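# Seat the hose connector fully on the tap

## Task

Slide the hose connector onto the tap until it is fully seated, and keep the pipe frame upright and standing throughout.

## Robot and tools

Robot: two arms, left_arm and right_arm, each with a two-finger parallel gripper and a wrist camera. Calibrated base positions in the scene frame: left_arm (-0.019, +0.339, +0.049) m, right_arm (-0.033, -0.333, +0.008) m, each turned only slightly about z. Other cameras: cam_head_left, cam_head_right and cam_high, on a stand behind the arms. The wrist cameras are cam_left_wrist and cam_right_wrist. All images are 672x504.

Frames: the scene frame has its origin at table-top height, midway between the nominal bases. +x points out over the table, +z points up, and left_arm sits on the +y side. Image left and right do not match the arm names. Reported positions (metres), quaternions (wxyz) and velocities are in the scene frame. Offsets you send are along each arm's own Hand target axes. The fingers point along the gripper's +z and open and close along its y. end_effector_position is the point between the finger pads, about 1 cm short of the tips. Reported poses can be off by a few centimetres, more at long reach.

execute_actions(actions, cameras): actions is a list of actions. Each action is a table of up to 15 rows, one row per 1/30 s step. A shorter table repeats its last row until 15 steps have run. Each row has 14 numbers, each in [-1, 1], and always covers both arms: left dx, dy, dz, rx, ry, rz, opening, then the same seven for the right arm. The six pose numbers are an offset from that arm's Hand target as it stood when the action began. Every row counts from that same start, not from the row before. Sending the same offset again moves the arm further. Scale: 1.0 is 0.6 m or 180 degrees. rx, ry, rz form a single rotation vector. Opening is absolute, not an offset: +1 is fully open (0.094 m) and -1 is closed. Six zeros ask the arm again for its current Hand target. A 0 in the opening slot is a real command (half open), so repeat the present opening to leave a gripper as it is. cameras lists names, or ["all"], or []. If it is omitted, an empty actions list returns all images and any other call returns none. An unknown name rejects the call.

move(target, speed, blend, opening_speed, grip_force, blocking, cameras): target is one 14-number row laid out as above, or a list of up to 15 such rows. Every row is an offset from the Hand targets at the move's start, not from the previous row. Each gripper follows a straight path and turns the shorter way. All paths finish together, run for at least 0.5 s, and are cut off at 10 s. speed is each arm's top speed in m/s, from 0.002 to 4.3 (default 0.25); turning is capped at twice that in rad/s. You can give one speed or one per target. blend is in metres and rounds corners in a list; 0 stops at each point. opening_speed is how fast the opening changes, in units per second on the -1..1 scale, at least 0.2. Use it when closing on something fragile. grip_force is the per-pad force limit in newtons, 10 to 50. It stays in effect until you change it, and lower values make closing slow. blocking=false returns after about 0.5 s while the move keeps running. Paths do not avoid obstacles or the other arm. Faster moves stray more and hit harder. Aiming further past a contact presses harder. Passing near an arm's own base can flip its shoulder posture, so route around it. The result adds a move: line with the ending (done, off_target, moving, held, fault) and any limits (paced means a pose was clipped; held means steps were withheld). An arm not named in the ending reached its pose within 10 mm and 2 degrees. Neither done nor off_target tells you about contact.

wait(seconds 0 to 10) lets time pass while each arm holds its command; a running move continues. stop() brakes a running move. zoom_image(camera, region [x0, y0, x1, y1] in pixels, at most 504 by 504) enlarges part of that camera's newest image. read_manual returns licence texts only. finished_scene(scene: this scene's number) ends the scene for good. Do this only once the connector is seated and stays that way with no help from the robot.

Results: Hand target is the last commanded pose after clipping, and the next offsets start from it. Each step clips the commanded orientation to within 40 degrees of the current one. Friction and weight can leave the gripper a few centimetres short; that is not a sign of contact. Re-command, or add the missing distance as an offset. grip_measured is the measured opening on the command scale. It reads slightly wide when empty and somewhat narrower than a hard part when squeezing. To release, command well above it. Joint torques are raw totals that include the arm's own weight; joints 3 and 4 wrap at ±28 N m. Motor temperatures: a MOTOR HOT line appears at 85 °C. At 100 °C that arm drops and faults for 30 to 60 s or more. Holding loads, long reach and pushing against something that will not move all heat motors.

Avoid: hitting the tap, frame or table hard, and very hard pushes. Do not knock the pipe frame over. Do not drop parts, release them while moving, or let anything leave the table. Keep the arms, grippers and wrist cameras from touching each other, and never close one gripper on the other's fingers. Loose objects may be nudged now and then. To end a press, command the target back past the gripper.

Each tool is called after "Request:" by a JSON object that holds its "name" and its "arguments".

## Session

Request:
{"name": "execute_actions", "arguments": {"actions": []}}

Scene clock: 0.00 s.
left_arm: end_effector_position=(+0.3986, +0.4365, +0.1465) grip_measured=+1.000 end_effector_quat_wxyz=(+0.448, +0.454, +0.764, -0.100) | right_arm: end_effector_position=(+0.5505, +0.2533, +0.0878) grip_measured=+1.000 end_effector_quat_wxyz=(-0.388, +0.705, -0.440, -0.398)
Joint positions: left_arm=[0.601 1.474 0.774 -0.524 0.909 1.459 0.094] | right_arm=[0.646 2.411 2.064 -0.511 -1.041 -0.999 0.094]
Joint velocities: within noise
Joint torques (N m): no reading
Motor temperatures (°C): left_arm=[29 34 42 29 30 29 28] | right_arm=[29 31 40 31 30 28 29]
Heat: left arm: hottest elbow 42 °C; right arm: hottest elbow 40 °C.
Hand target: left_arm +0.4072, +0.4418, +0.1565; +0.454, +0.458, +0.759, -0.089 | right_arm +0.5552, +0.2565, +0.0904; -0.393, +0.706, -0.436, -0.396
Tool commands: left_gripper/opening=+1.0 right_gripper/opening=+1.0

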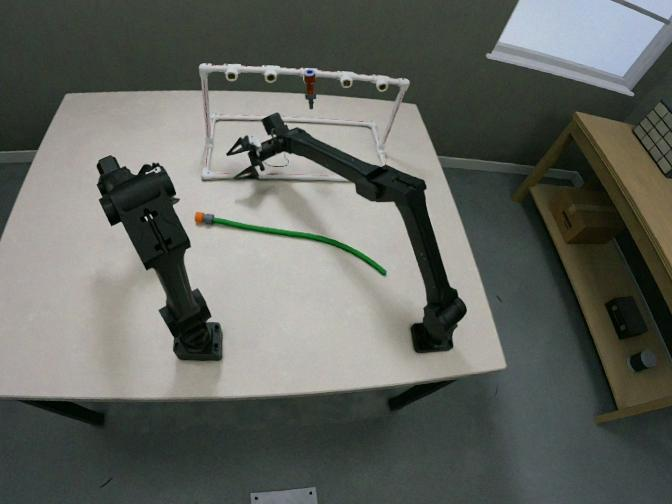

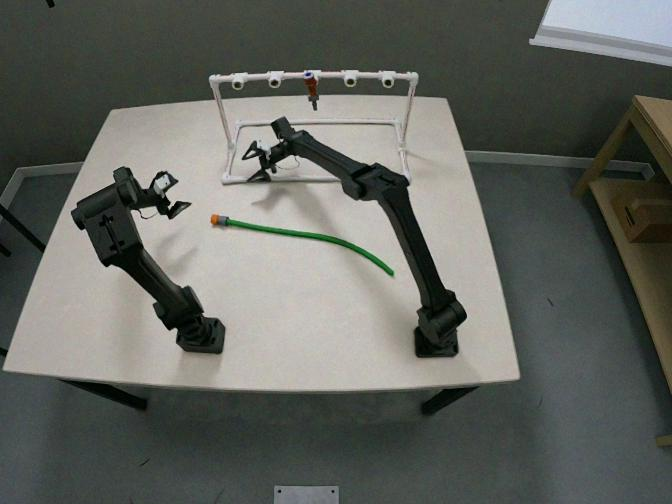

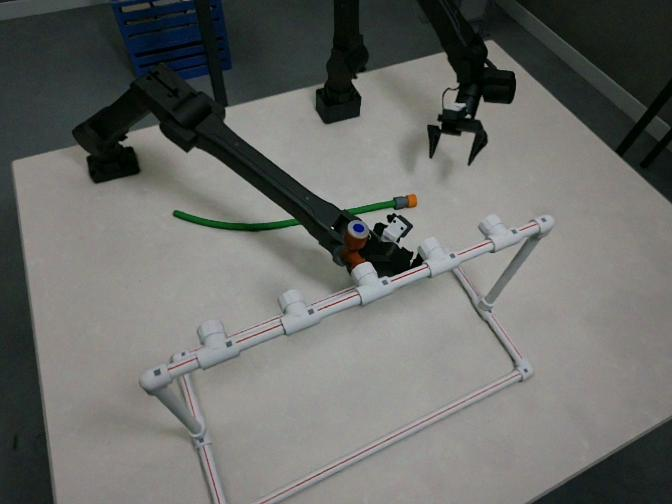

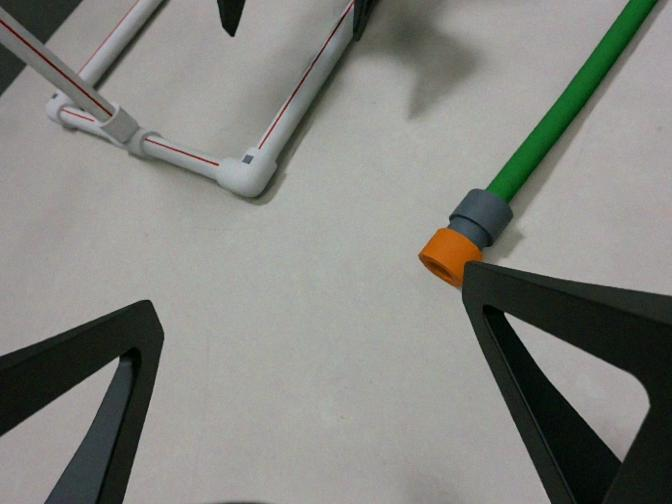

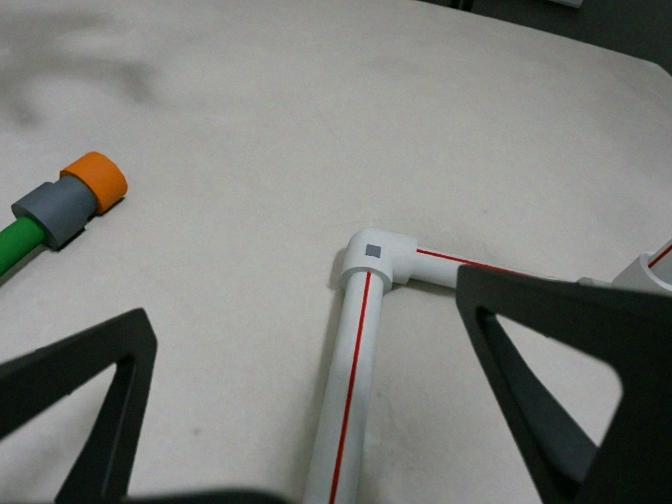

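Request:
{"name": "move", "arguments": {"target": [-0.0918, -0.1325, 0.1242, -0.2801, 0.2604, -0.6749, 1.0, -0.3672, 0.1048, -0.7068, 0.3738, -0.0171, 0.1698, 1.0], "speed": 0.3, "cameras": ["all"]}}

Scene clock: 65.67 s.
left_arm: end_effector_position=(+0.3785, +0.3270, +0.1199) grip_measured=+1.000 end_effector_quat_wxyz=(-0.013, -0.587, +0.810, +0.012) | right_arm: end_effector_position=(+0.5191, -0.0729, +0.4311) grip_measured=+1.000 end_effector_quat_wxyz=(+0.614, -0.239, +0.727, +0.192)
Joint positions: left_arm=[0.014 1.536 1.008 -1.078 -0.003 -1.284 0.094] | right_arm=[0.413 1.314 1.189 -0.053 -0.243 -0.057 0.094]
Joint torques (N m): left_arm=[-0.09 -8.41 11.82 -0.1 0.03 -0.26] | right_arm=[-0.5 -9.35 12.9 1.62 0.19 0.18]
Heat: left arm: hottest elbow 46 °C; right arm: hottest elbow 44 °C.
Hand target: left_arm +0.4000, +0.3221, +0.1337; +0.001, -0.588, +0.809, +0.000 | right_arm +0.5206, -0.0778, +0.4357; +0.613, -0.230, +0.731, +0.193
Off the commanded pose: left_arm 0.026 m, 2 deg | right_arm 0.007 m, 1 deg.
move: off_target (left_arm)

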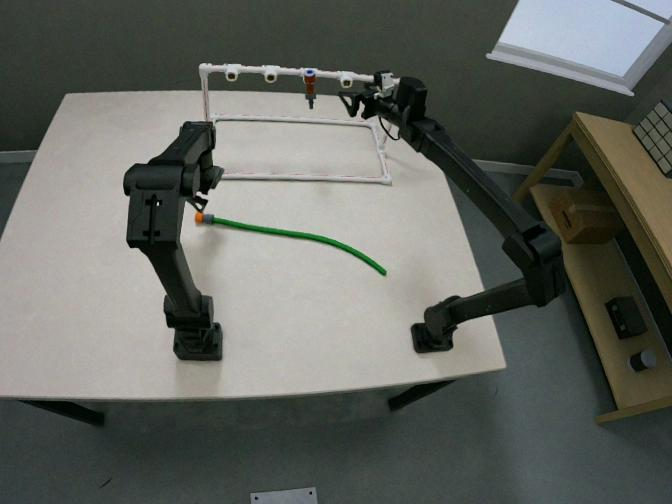

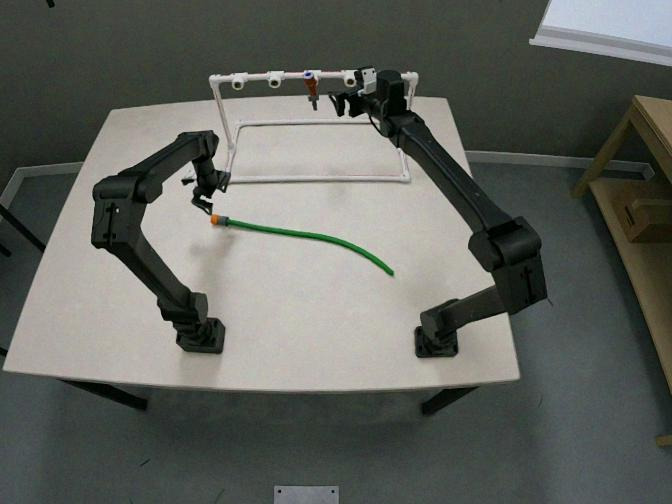

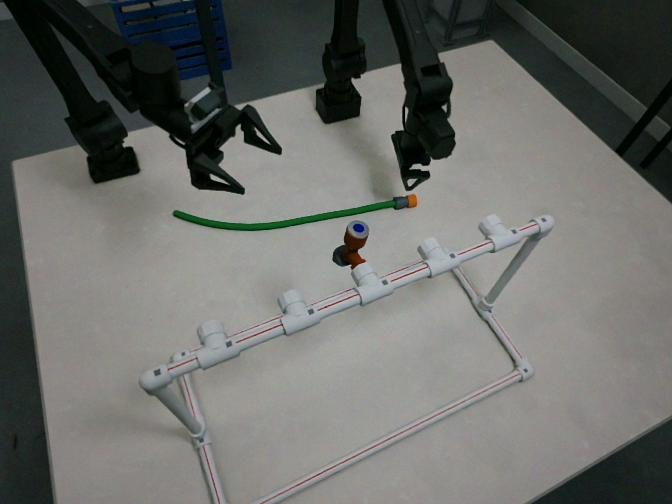

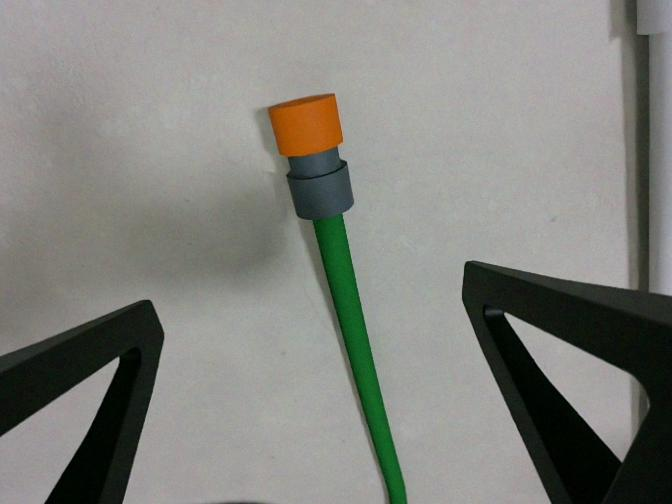

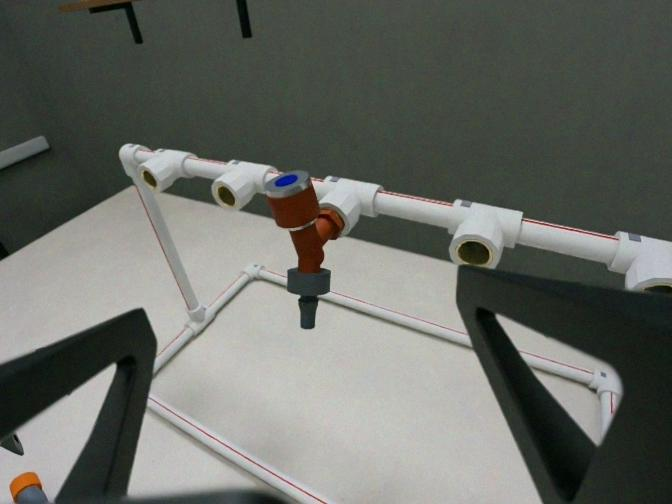

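Request:
{"name": "zoom_image", "arguments": {"camera": "cam_right_wrist", "region": [220, 150, 400, 350]}}

Request:
{"name": "zoom_image", "arguments": {"camera": "cam_head_left", "region": [260, 50, 360, 130]}}

Request:
{"name": "zoom_image", "arguments": {"camera": "cam_left_wrist", "region": [220, 70, 420, 240]}}

Scaled by 2.520.

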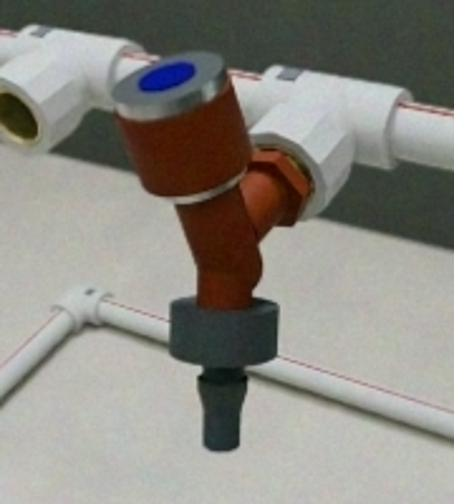

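Scaled by 5.040.

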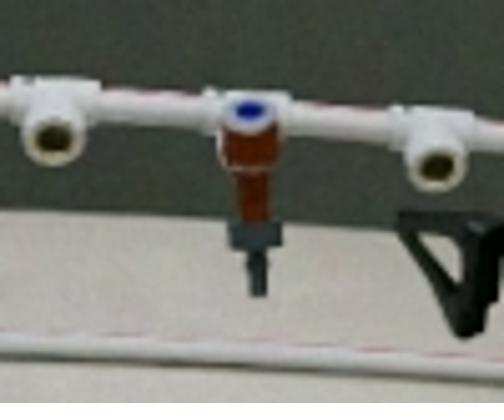

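Scaled by 2.520.

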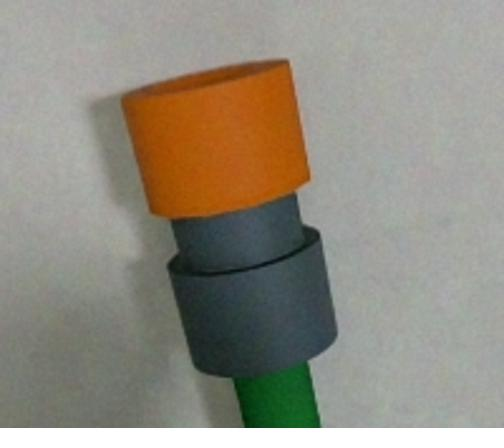

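Request:
{"name": "move", "arguments": {"target": [0.004, 0.0145, 0.1645, 0, 0, -0.0278, 1.0, 0.1545, -0.0547, -0.0115, 0, 0, 0, 1.0], "speed": 0.15, "cameras": ["cam_left_wrist", "cam_right_wrist"]}}

Request:
{"name": "zoom_image", "arguments": {"camera": "cam_right_wrist", "region": [220, 60, 400, 260]}}

Scene clock: 107.87 s.
left_arm: end_effector_position=(+0.3889, +0.3267, +0.0353) grip_measured=+1.000 end_effector_quat_wxyz=(-0.002, -0.622, +0.783, +0.004) | right_arm: end_effector_position=(+0.5156, -0.1156, +0.3534) grip_measured=+1.000 end_effector_quat_wxyz=(+0.612, -0.231, +0.731, +0.195)
Joint positions: left_arm=[0.014 1.69 0.927 -0.816 -0.003 -1.371 0.094] | right_arm=[0.324 1.316 0.984 0.147 -0.325 -0.057 0.094]
Joint torques (N m): left_arm=[-0.03 -10.05 6.35 0.58 0.01 -0.28] | right_arm=[0.26 -8.12 11.21 3.29 0 0.01]
Motor temperatures (°C): left_arm=[29 35 49 29 30 29 27] | right_arm=[29 34 45 31 30 28 29]
Heat: left arm: hottest elbow 49 °C; right arm: hottest elbow 45 °C.
Hand target: left_arm +0.3910, +0.3226, +0.0351; +0.001, -0.622, +0.783, +0.000 | right_arm +0.5207, -0.1178, +0.3458; +0.613, -0.230, +0.730, +0.193
Off the commanded pose: left_arm 0.005 m, 1 deg | right_arm 0.010 m, 0 deg.
move: done
Images, in order (width x height): cam_left_wrist 672x504, cam_right_wrist 672x504.

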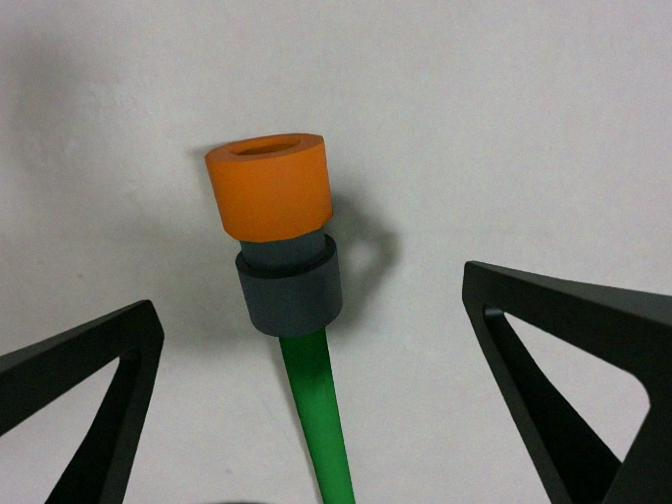

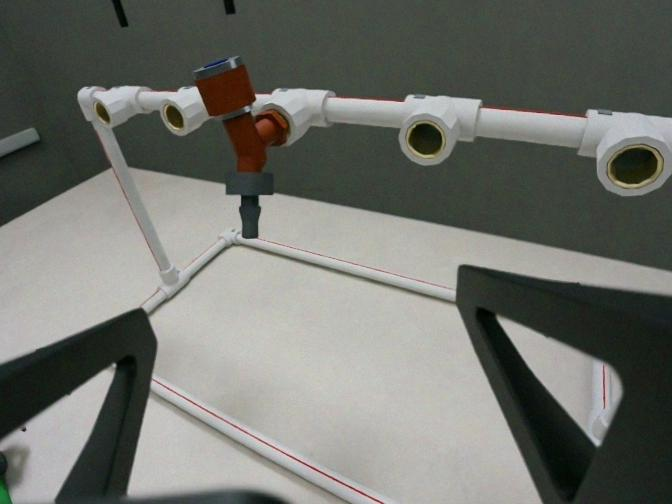

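Scaled by 2.520.

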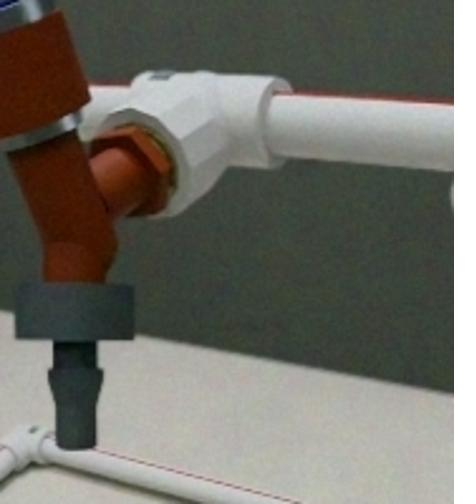

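Request:
{"name": "move", "arguments": {"target": [0.0034, 0.0146, 0.0358, 0, 0, 0, 1.0, -0.1017, 0.0603, 0.1332, -0.0469, -0.0632, -0.0966, 0.11], "speed": 0.12, "cameras": ["cam_left_wrist", "cam_right_wrist"]}}

Scene clock: 177.23 s.
left_arm: end_effector_position=(+0.3843, +0.3267, +0.0194) grip_measured=+1.000 end_effector_quat_wxyz=(+0.004, -0.622, +0.783, -0.002) | right_arm: end_effector_position=(+0.5607, -0.0483, +0.3666) grip_measured=+0.113 end_effector_quat_wxyz=(+0.665, -0.356, +0.632, +0.177)
Joint positions: left_arm=[0.014 1.705 0.889 -0.747 -0.003 -1.372 0.094] | right_arm=[0.376 1.514 1.138 0.319 -0.437 -0.277 0.052]
Joint torques (N m): left_arm=[-0.15 -9.05 5.71 0.62 0.01 -0.27] | right_arm=[1.55 -10.34 16.4 3.28 0.02 -0.1]
Motor temperatures (°C): left_arm=[29 35 44 29 30 29 27] | right_arm=[29 32 47 31 29 28 29]
Heat: left arm: hottest elbow 44 °C; right arm: hottest elbow 47 °C.
Hand target: left_arm +0.3822, +0.3226, +0.0137; +0.001, -0.622, +0.783, +0.000 | right_arm +0.5731, -0.0369, +0.3920; +0.686, -0.362, +0.607, +0.173
Off the commanded pose: left_arm 0.007 m, 0 deg | right_arm 0.030 m, 4 deg.
move: off_target (right_arm)
Images, in order (width x height): cam_left_wrist 672x504, cam_right_wrist 672x504.

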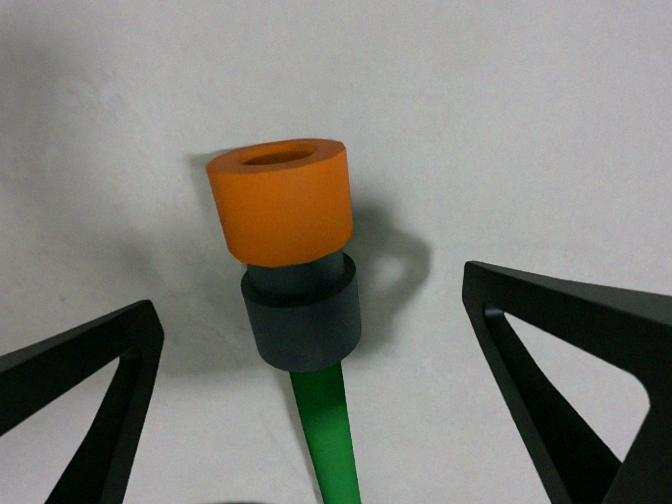

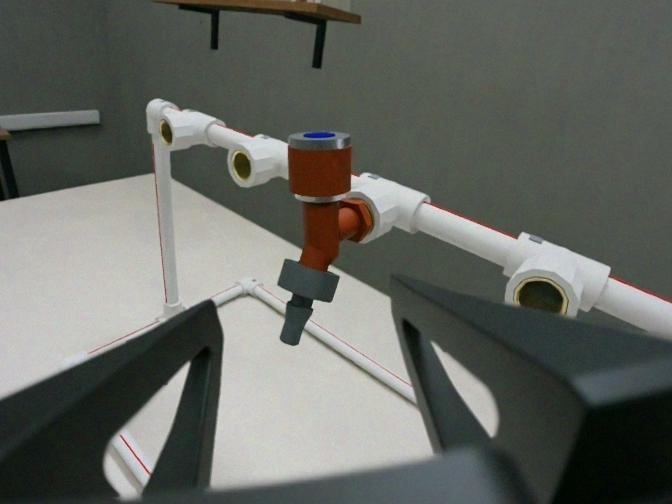

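Request:
{"name": "move", "arguments": {"target": [[0.0018, 0.0081, 0.0083, 0, 0, 0, 1.0, -0.0015, -0.0137, 0.1168, 0, 0, 0, 0.11], [0.0018, 0.0081, 0.0083, 0, 0, 0, -0.5, -0.0015, -0.0137, 0.1168, 0, 0, 0, 0.11]], "speed": 0.12, "opening_speed": 0.7, "cameras": ["cam_left_wrist", "cam_right_wrist"]}}

Scene clock: 198.57 s.
left_arm: end_effector_position=(+0.3798, +0.3267, +0.0146) grip_measured=-0.318 end_effector_quat_wxyz=(+0.004, -0.623, +0.783, -0.002) | right_arm: end_effector_position=(+0.6172, -0.0026, +0.3779) grip_measured=+0.113 end_effector_quat_wxyz=(+0.677, -0.357, +0.619, +0.177)
Joint positions: left_arm=[0.014 1.706 0.872 -0.727 -0.003 -1.374 0.032] | right_arm=[0.418 1.682 1.351 0.308 -0.401 -0.277 0.052]
Joint torques (N m): left_arm=[-0.15 -8.94 5.59 0.57 0.01 -0.26] | right_arm=[0.91 -13.68 16.62 1.55 0.19 -0.13]
Heat: left arm: hottest elbow 43 °C; right arm: hottest elbow 47 °C.
Hand target: left_arm +0.3772, +0.3226, +0.0087; +0.001, -0.622, +0.783, +0.000 | right_arm +0.6281, +0.0072, +0.3953; +0.686, -0.362, +0.607, +0.173
Off the commanded pose: left_arm 0.008 m, 0 deg | right_arm 0.023 m, 2 deg.
move: off_target (right_arm)
Images, in order (width x height): cam_left_wrist 672x504, cam_right_wrist 672x504.

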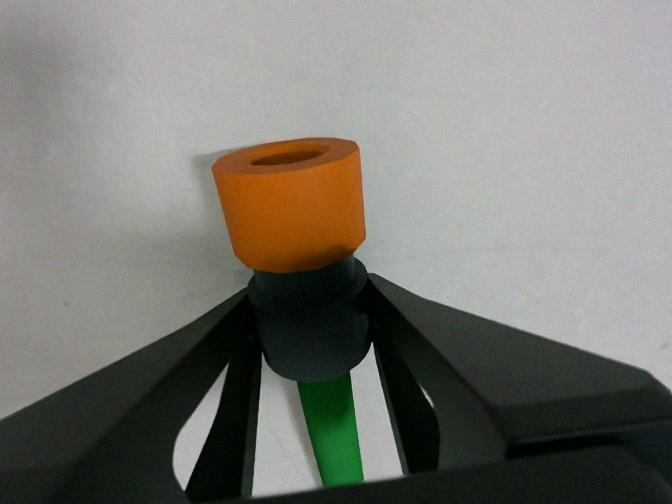

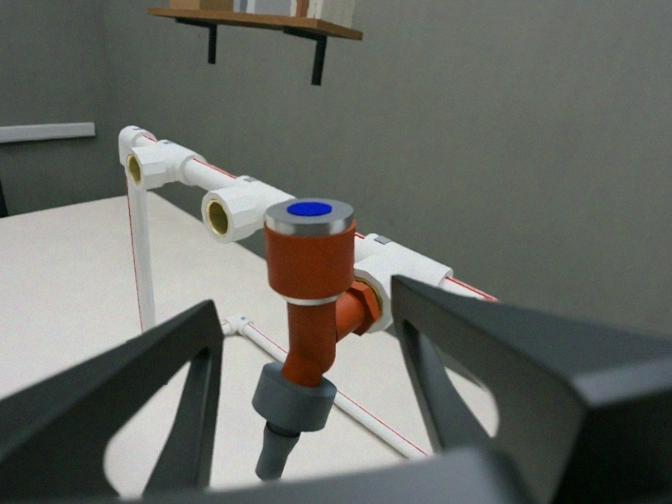

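Request:
{"name": "move", "arguments": {"target": [[0, 0, -0.1167, 0, 0, 0, -0.5, 0, 0, 0, 0, 0, 0, 0.11], [0.4742, -0.4598, -0.3322, 0.5138, -0.0773, 0.4325, -0.5, -0.0045, -0.003, 0.0817, 0, 0, 0, 0.11]], "speed": 0.25, "blend": [0.03, 0], "cameras": ["all"]}}

Scene clock: 250.03 s.
left_arm: end_effector_position=(+0.5659, -0.0042, +0.1815) grip_measured=-0.318 end_effector_quat_wxyz=(+0.462, +0.112, +0.753, -0.454) | right_arm: end_effector_position=(+0.6530, +0.0281, +0.3866) grip_measured=+0.113 end_effector_quat_wxyz=(+0.680, -0.356, +0.617, +0.175)
Joint positions: left_arm=[-0.359 1.894 1.017 0.692 0.515 -0.537 0.032] | right_arm=[0.444 1.787 1.513 0.258 -0.372 -0.277 0.052]
Joint torques (N m): left_arm=[0.09 -12.92 11.41 2.51 0.16 0.09] | right_arm=[1.61 -14.8 16.98 1.58 0.22 -0.08]
Heat: left arm: hottest elbow 42 °C; right arm: hottest elbow 50 °C.
Hand target: left_arm +0.5817, -0.0169, +0.2078; +0.491, +0.134, +0.729, -0.457 | right_arm +0.6635, +0.0411, +0.3982; +0.686, -0.362, +0.607, +0.173
Off the commanded pose: left_arm 0.033 m, 5 deg | right_arm 0.020 m, 1 deg.
move: off_target (left_arm, right_arm)

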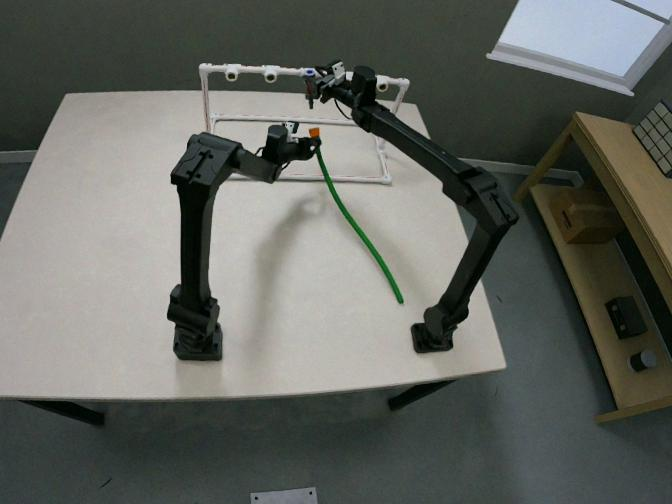

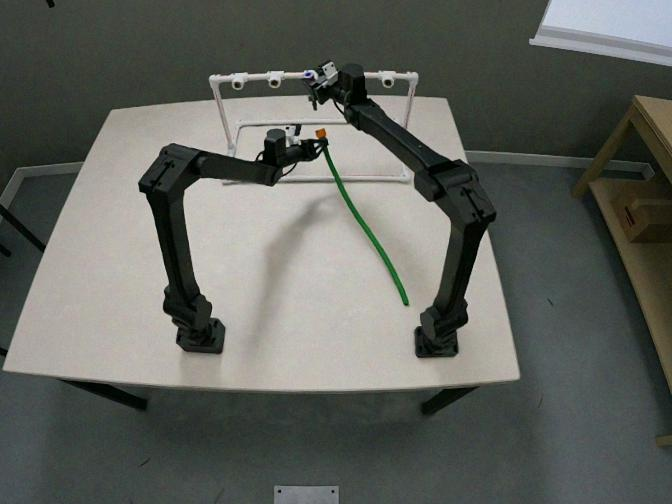

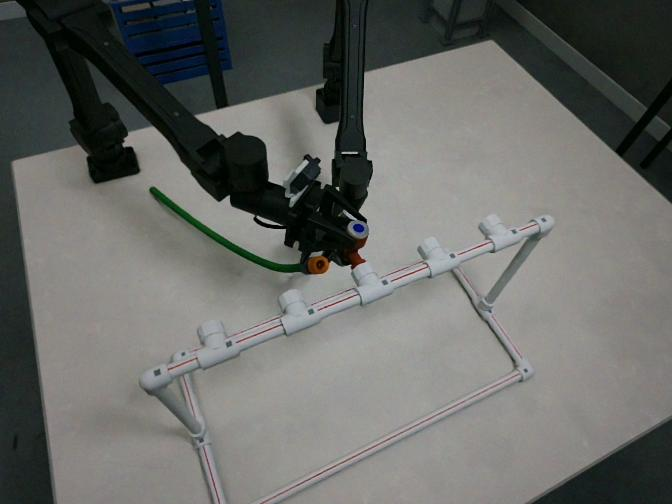

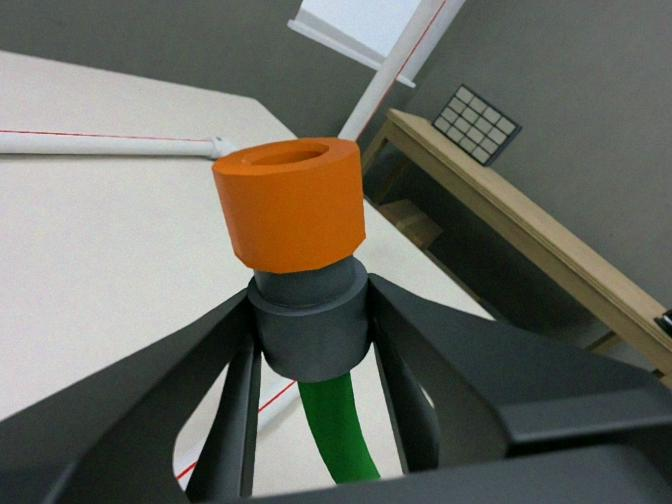

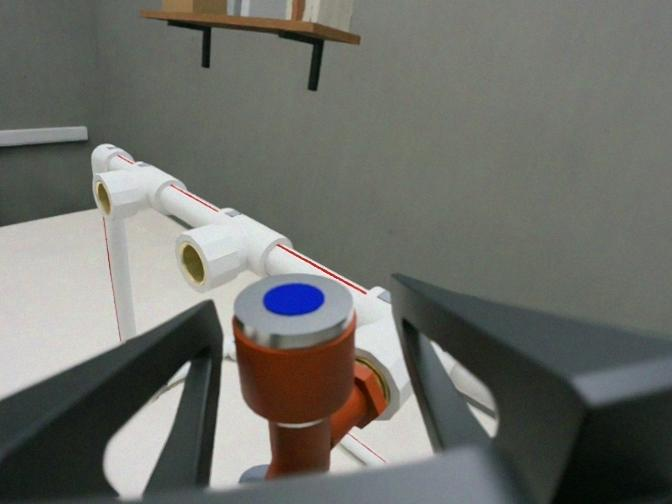

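Request:
{"name": "move", "arguments": {"target": [[-0.035, -0.011, 0.0035, 0, 0, 0, -0.5, 0.0148, 0.0112, -0.0837, 0, 0, 0, 0.11], [-0.0667, -0.0213, 0.007, 0, 0, 0, -0.5, 0.0148, 0.0112, -0.0003, 0, 0, 0, 0.11]], "speed": 0.12, "cameras": ["cam_left_wrist", "cam_right_wrist"]}}

Scene clock: 269.07 s.
left_arm: end_effector_position=(+0.5781, -0.0109, +0.2037) grip_measured=-0.318 end_effector_quat_wxyz=(+0.457, +0.116, +0.755, -0.455) | right_arm: end_effector_position=(+0.6513, +0.0324, +0.3698) grip_measured=+0.113 end_effector_quat_wxyz=(+0.676, -0.357, +0.620, +0.176)
Joint positions: left_arm=[-0.359 1.873 1.074 0.604 0.524 -0.533 0.032] | right_arm=[0.451 1.798 1.49 0.283 -0.366 -0.278 0.052]
Joint torques (N m): left_arm=[0.73 -15.56 12.05 1.52 0.18 0.09] | right_arm=[1.14 -15.15 16.79 1.72 0.19 -0.09]
Motor temperatures (°C): left_arm=[29 34 43 29 30 29 28] | right_arm=[29 33 52 31 29 28 29]
Heat: left arm: hottest elbow 43 °C; right arm: hottest elbow 52 °C.
Hand target: left_arm +0.5951, -0.0171, +0.2480; +0.492, +0.135, +0.729, -0.457 | right_arm +0.6606, +0.0437, +0.3879; +0.686, -0.362, +0.607, +0.173
Off the commanded pose: left_arm 0.048 m, 5 deg | right_arm 0.023 m, 2 deg.
move: off_target (left_arm, right_arm)
Images, in order (width x height): cam_left_wrist 672x504, cam_right_wrist 672x504.

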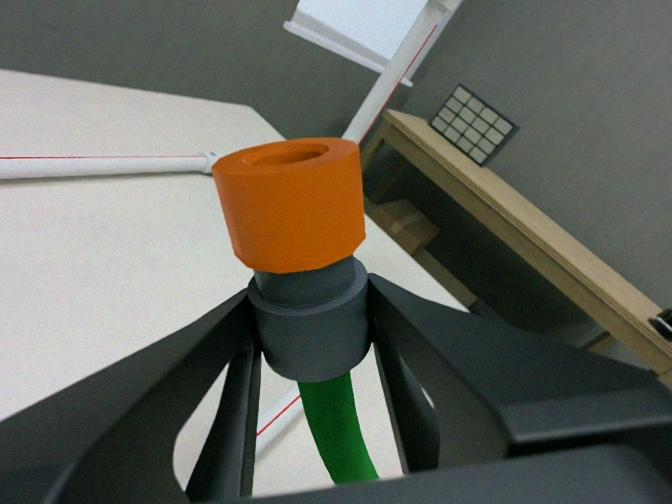

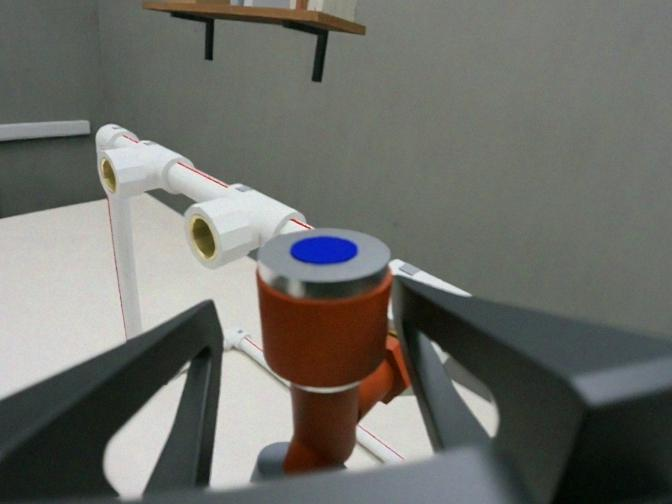

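Request:
{"name": "move", "arguments": {"target": [-0.0467, -0.0066, -0.0065, 0, 0, 0, -0.5, 0, 0, 0, 0, 0, 0, -0.35], "speed": 0.08, "opening_speed": 0.4, "grip_force": [50, 20], "cameras": ["cam_left_wrist", "cam_right_wrist"]}}

Scene clock: 280.67 s.
left_arm: end_effector_position=(+0.5850, -0.0078, +0.2284) grip_measured=-0.318 end_effector_quat_wxyz=(+0.456, +0.119, +0.755, -0.457) | right_arm: end_effector_position=(+0.6530, +0.0308, +0.3709) grip_measured=-0.236 end_effector_quat_wxyz=(+0.678, -0.354, +0.621, +0.172)
Joint positions: left_arm=[-0.347 1.837 1.107 0.534 0.543 -0.528 0.032] | right_arm=[0.45 1.798 1.492 0.283 -0.357 -0.278 0.036]
Joint torques (N m): left_arm=[1.2 -15.5 12.59 1.57 0.19 0.09] | right_arm=[1.2 -15.5 16.57 1.68 -0.15 -0.08]
Heat: left arm: hottest elbow 44 °C; right arm: hottest elbow 54 °C.
Hand target: left_arm +0.6037, -0.0091, +0.2739; +0.492, +0.135, +0.729, -0.457 | right_arm +0.6605, +0.0438, +0.3880; +0.686, -0.362, +0.607, +0.173
Off the commanded pose: left_arm 0.049 m, 5 deg | right_arm 0.023 m, 2 deg.
grip_force (N): 50, 20
move: off_target (left_arm, right_arm)
Images, in order (width x height): cam_left_wrist 672x504, cam_right_wrist 672x504.

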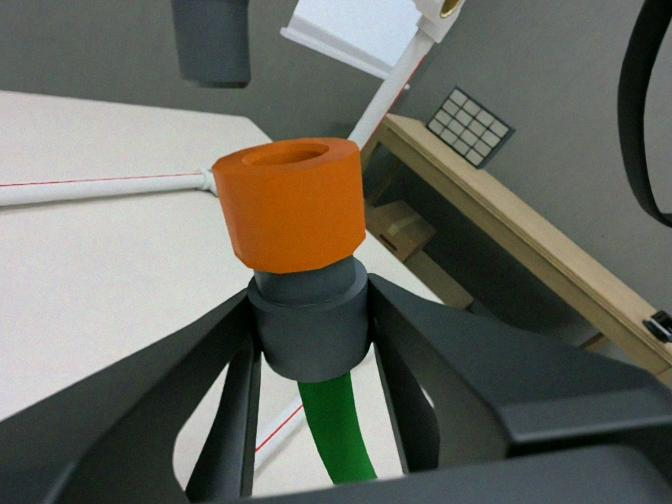

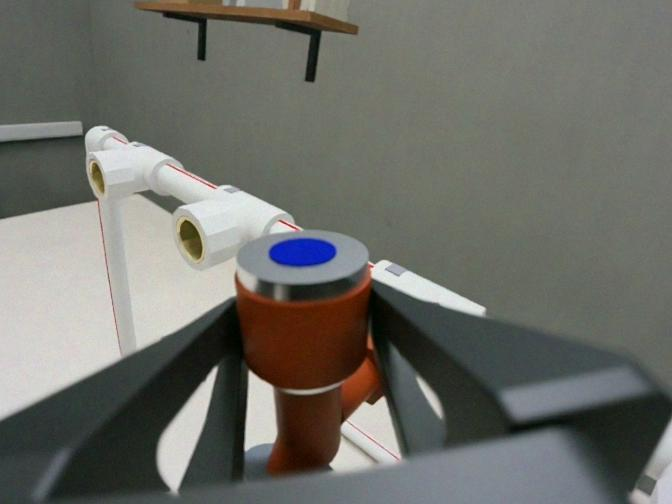

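Request:
{"name": "zoom_image", "arguments": {"camera": "cam_left_wrist", "region": [150, 0, 380, 180]}}

Scaled by 2.191.

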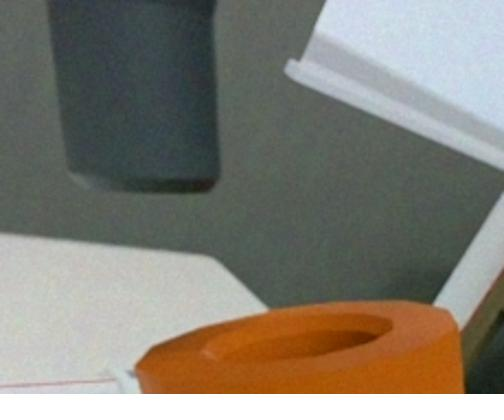

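Request:
{"name": "move", "arguments": {"target": [-0.0112, 0.0312, -0.0065, 0, 0, 0.0416, -0.5, 0, 0, 0, 0, 0, 0, -0.45], "speed": 0.08, "grip_force": [50, 50], "cameras": ["cam_left_wrist", "cam_right_wrist"]}}

Request:
{"name": "zoom_image", "arguments": {"camera": "cam_left_wrist", "region": [150, 0, 380, 180]}}

Scene clock: 304.70 s.
left_arm: end_effector_position=(+0.5955, +0.0072, +0.2360) grip_measured=-0.318 end_effector_quat_wxyz=(+0.489, +0.167, +0.741, -0.429) | right_arm: end_effector_position=(+0.6530, +0.0308, +0.3710) grip_measured=-0.277 end_effector_quat_wxyz=(+0.677, -0.351, +0.623, +0.176)
Joint positions: left_arm=[-0.314 1.837 1.122 0.531 0.576 -0.398 0.032] | right_arm=[0.45 1.798 1.492 0.282 -0.357 -0.267 0.034]
Joint torques (N m): left_arm=[1.32 -14.04 13.04 1.59 0.17 0.09] | right_arm=[1.32 -15.5 16.66 1.7 -0.16 -0.24]
Heat: left arm: hottest elbow 46 °C; right arm: hottest elbow 52 °C.
Hand target: left_arm +0.6167, +0.0060, +0.2699; +0.520, +0.182, +0.719, -0.424 | right_arm +0.6605, +0.0438, +0.3881; +0.686, -0.362, +0.607, +0.173
Off the commanded pose: left_arm 0.040 m, 5 deg | right_arm 0.023 m, 2 deg.
move: off_target (left_arm, right_arm)
Images, in order (width x height): cam_left_wrist 672x504, cam_right_wrist 672x504.

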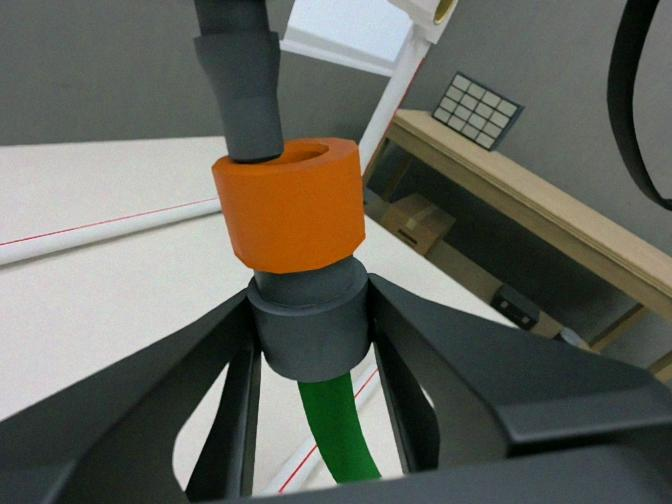

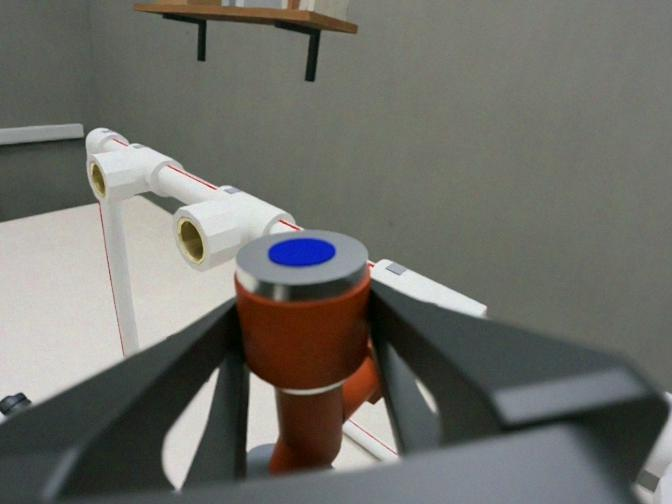

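Scaled by 2.191.

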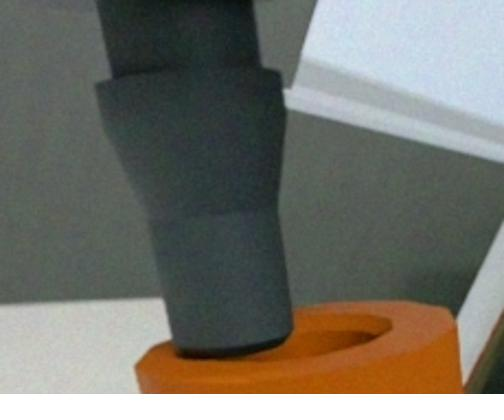

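Request:
{"name": "move", "arguments": {"target": [0.011, 0.0147, 0.004, 0, 0, 0, -0.5, 0, 0, 0, 0, 0, 0, -0.45], "speed": 0.08, "cameras": ["cam_left_wrist"]}}

Request:
{"name": "zoom_image", "arguments": {"camera": "cam_left_wrist", "region": [150, 0, 380, 180]}}

Scene clock: 315.97 s.
left_arm: end_effector_position=(+0.5997, +0.0095, +0.2299) grip_measured=-0.318 end_effector_quat_wxyz=(+0.487, +0.166, +0.743, -0.429) | right_arm: end_effector_position=(+0.6530, +0.0308, +0.3710) grip_measured=-0.277 end_effector_quat_wxyz=(+0.677, -0.351, +0.623, +0.176)
Joint positions: left_arm=[-0.307 1.852 1.13 0.531 0.582 -0.396 0.032] | right_arm=[0.45 1.798 1.492 0.282 -0.357 -0.267 0.034]
Joint torques (N m): left_arm=[1.32 -13.33 12.9 2.26 0.19 0.12] | right_arm=[1.61 -15.33 16.55 1.69 -0.17 -0.25]
Motor temperatures (°C): left_arm=[29 35 48 29 29 29 29] | right_arm=[29 32 51 31 29 28 29]
Heat: left arm: hottest elbow 48 °C; right arm: hottest elbow 51 °C.
Hand target: left_arm +0.6219, +0.0080, +0.2601; +0.520, +0.182, +0.719, -0.424 | right_arm +0.6605, +0.0438, +0.3881; +0.686, -0.362, +0.607, +0.173
Off the commanded pose: left_arm 0.037 m, 5 deg | right_arm 0.023 m, 2 deg.
move: off_target (left_arm, right_arm)
Images, in order (width x height): cam_left_wrist 672x504.

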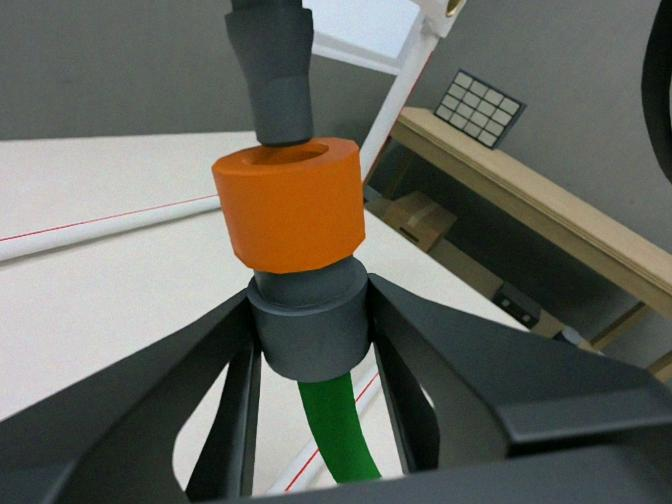

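Scaled by 2.191.

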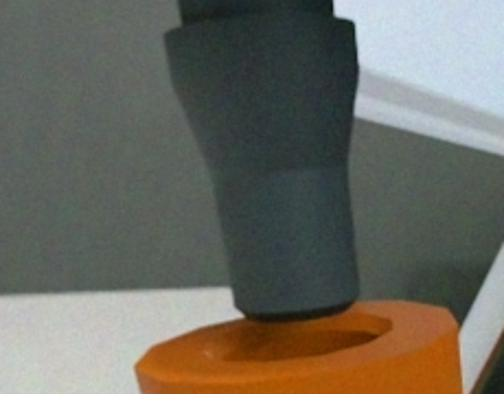

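Request:
{"name": "move", "arguments": {"target": [-0.0402, 0.0027, 0.004, 0, 0, 0, -0.5, 0, 0, 0, 0, 0, 0, -0.45], "speed": 0.06, "cameras": ["cam_left_wrist"]}}

Request:
{"name": "zoom_image", "arguments": {"camera": "cam_left_wrist", "region": [150, 0, 400, 200]}}

Scene clock: 324.63 s.
left_arm: end_effector_position=(+0.6030, +0.0095, +0.2322) grip_measured=-0.318 end_effector_quat_wxyz=(+0.478, +0.173, +0.746, -0.430) | right_arm: end_effector_position=(+0.6530, +0.0308, +0.3710) grip_measured=-0.277 end_effector_quat_wxyz=(+0.677, -0.351, +0.623, +0.176)
Joint positions: left_arm=[-0.301 1.852 1.152 0.488 0.604 -0.383 0.032] | right_arm=[0.45 1.798 1.492 0.282 -0.357 -0.267 0.034]
Joint torques (N m): left_arm=[1.79 -14.8 14.67 1.62 -0.18 -0.03] | right_arm=[1.26 -15.5 16.59 1.77 -0.15 -0.23]
Heat: left arm: hottest elbow 48 °C; right arm: hottest elbow 51 °C.
Hand target: left_arm +0.6338, +0.0112, +0.2808; +0.520, +0.182, +0.719, -0.424 | right_arm +0.6605, +0.0438, +0.3881; +0.686, -0.362, +0.607, +0.173
Off the commanded pose: left_arm 0.058 m, 6 deg | right_arm 0.023 m, 2 deg.
move: off_target (left_arm, right_arm)
Images, in order (width x height): cam_left_wrist 672x504.

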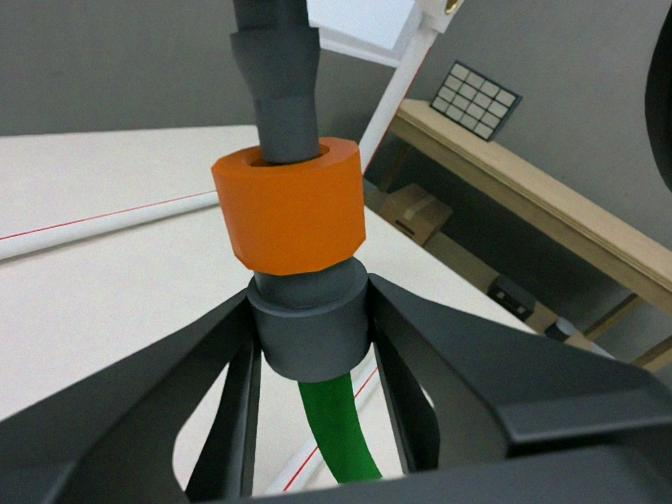

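Scaled by 2.016.

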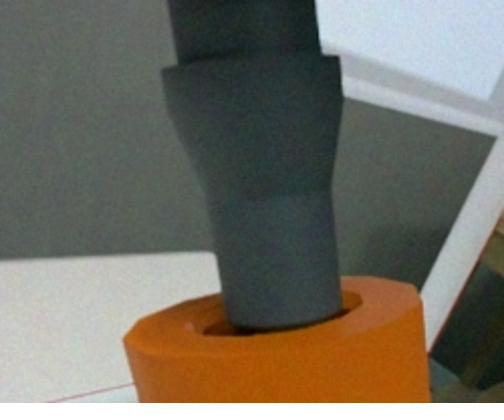

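Request:
{"name": "move", "arguments": {"target": [-0.03, 0.002, 0, 0, 0, 0, -0.5, 0, 0, 0, 0, 0, 0, -0.45], "speed": 0.06, "cameras": ["cam_left_wrist"]}}

Request:
{"name": "zoom_image", "arguments": {"camera": "cam_left_wrist", "region": [150, 0, 400, 200]}}

Scene clock: 335.20 s.
left_arm: end_effector_position=(+0.6059, +0.0103, +0.2304) grip_measured=-0.318 end_effector_quat_wxyz=(+0.464, +0.170, +0.756, -0.430) | right_arm: end_effector_position=(+0.6530, +0.0308, +0.3710) grip_measured=-0.277 end_effector_quat_wxyz=(+0.677, -0.351, +0.623, +0.176)
Joint positions: left_arm=[-0.297 1.852 1.17 0.434 0.612 -0.382 0.032] | right_arm=[0.45 1.798 1.492 0.282 -0.357 -0.267 0.034]
Joint torques (N m): left_arm=[2.26 -16.03 15.47 1.99 -0.07 0.03] | right_arm=[1.26 -15.27 16.58 1.7 -0.13 -0.23]
Heat: left arm: hottest elbow 49 °C; right arm: hottest elbow 51 °C.
Hand target: left_arm +0.6417, +0.0151, +0.2966; +0.520, +0.182, +0.719, -0.424 | right_arm +0.6605, +0.0438, +0.3881; +0.686, -0.362, +0.607, +0.173
Off the commanded pose: left_arm 0.075 m, 8 deg | right_arm 0.023 m, 2 deg.
move: off_target (left_arm, right_arm)
Images, in order (width x height): cam_left_wrist 672x504.

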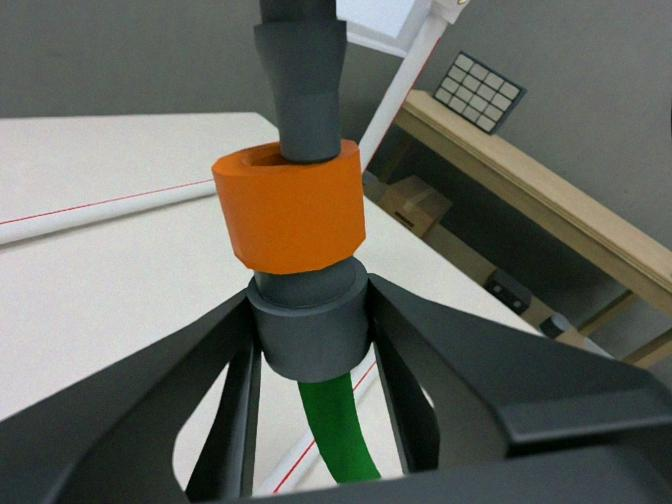

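Scaled by 2.016.

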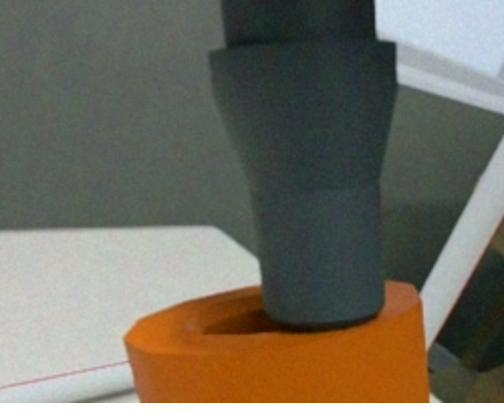

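Request:
{"name": "move", "arguments": {"target": [0.07,-0.0044,-0.004,0,0,0,-0.5,0,0,0,0,0,0,-0.45], "speed": 0.08, "cameras": ["cam_left_wrist","cam_head_left","cam_right_wrist"]}}

Scene clock: 354.30 s.
left_arm: end_effector_position=(+0.6110, +0.0081, +0.2290) grip_measured=-0.318 end_effector_quat_wxyz=(+0.484, +0.172, +0.744, -0.428) | right_arm: end_effector_position=(+0.6531, +0.0309, +0.3709) grip_measured=-0.277 end_effector_quat_wxyz=(+0.677, -0.351, +0.623, +0.176)
Joint positions: left_arm=[-0.301 1.875 1.17 0.504 0.598 -0.382 0.032] | right_arm=[0.45 1.799 1.493 0.282 -0.357 -0.267 0.034]
Joint torques (N m): left_arm=[0.79 -15.21 10.03 3.28 -0.41 -0.03] | right_arm=[1.38 -15.56 16.55 1.63 -0.16 -0.21]
Heat: left arm: hottest elbow 52 °C; right arm: hottest elbow 52 °C.
Hand target: left_arm +0.6220, +0.0081, +0.2600; +0.520, +0.182, +0.719, -0.424 | right_arm +0.6606, +0.0438, +0.3877; +0.686, -0.362, +0.607, +0.173
Off the commanded pose: left_arm 0.033 m, 5 deg | right_arm 0.023 m, 2 deg.
move: off_target (left_arm, right_arm)
Images, in order (width x height): cam_head_left 672x504, cam_left_wrist 672x504, cam_right_wrist 672x504.

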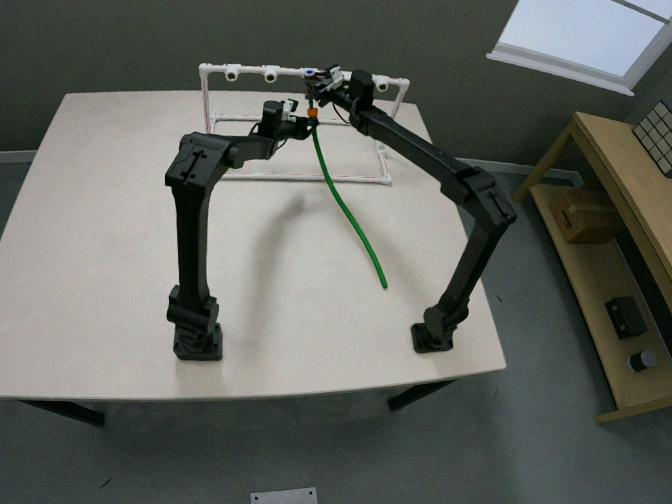

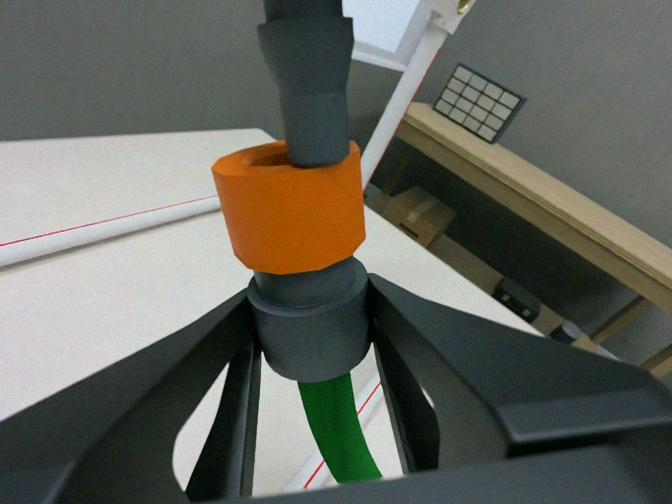

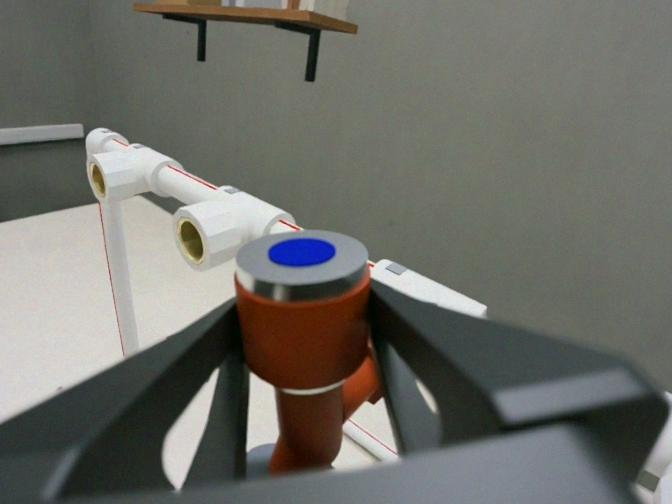

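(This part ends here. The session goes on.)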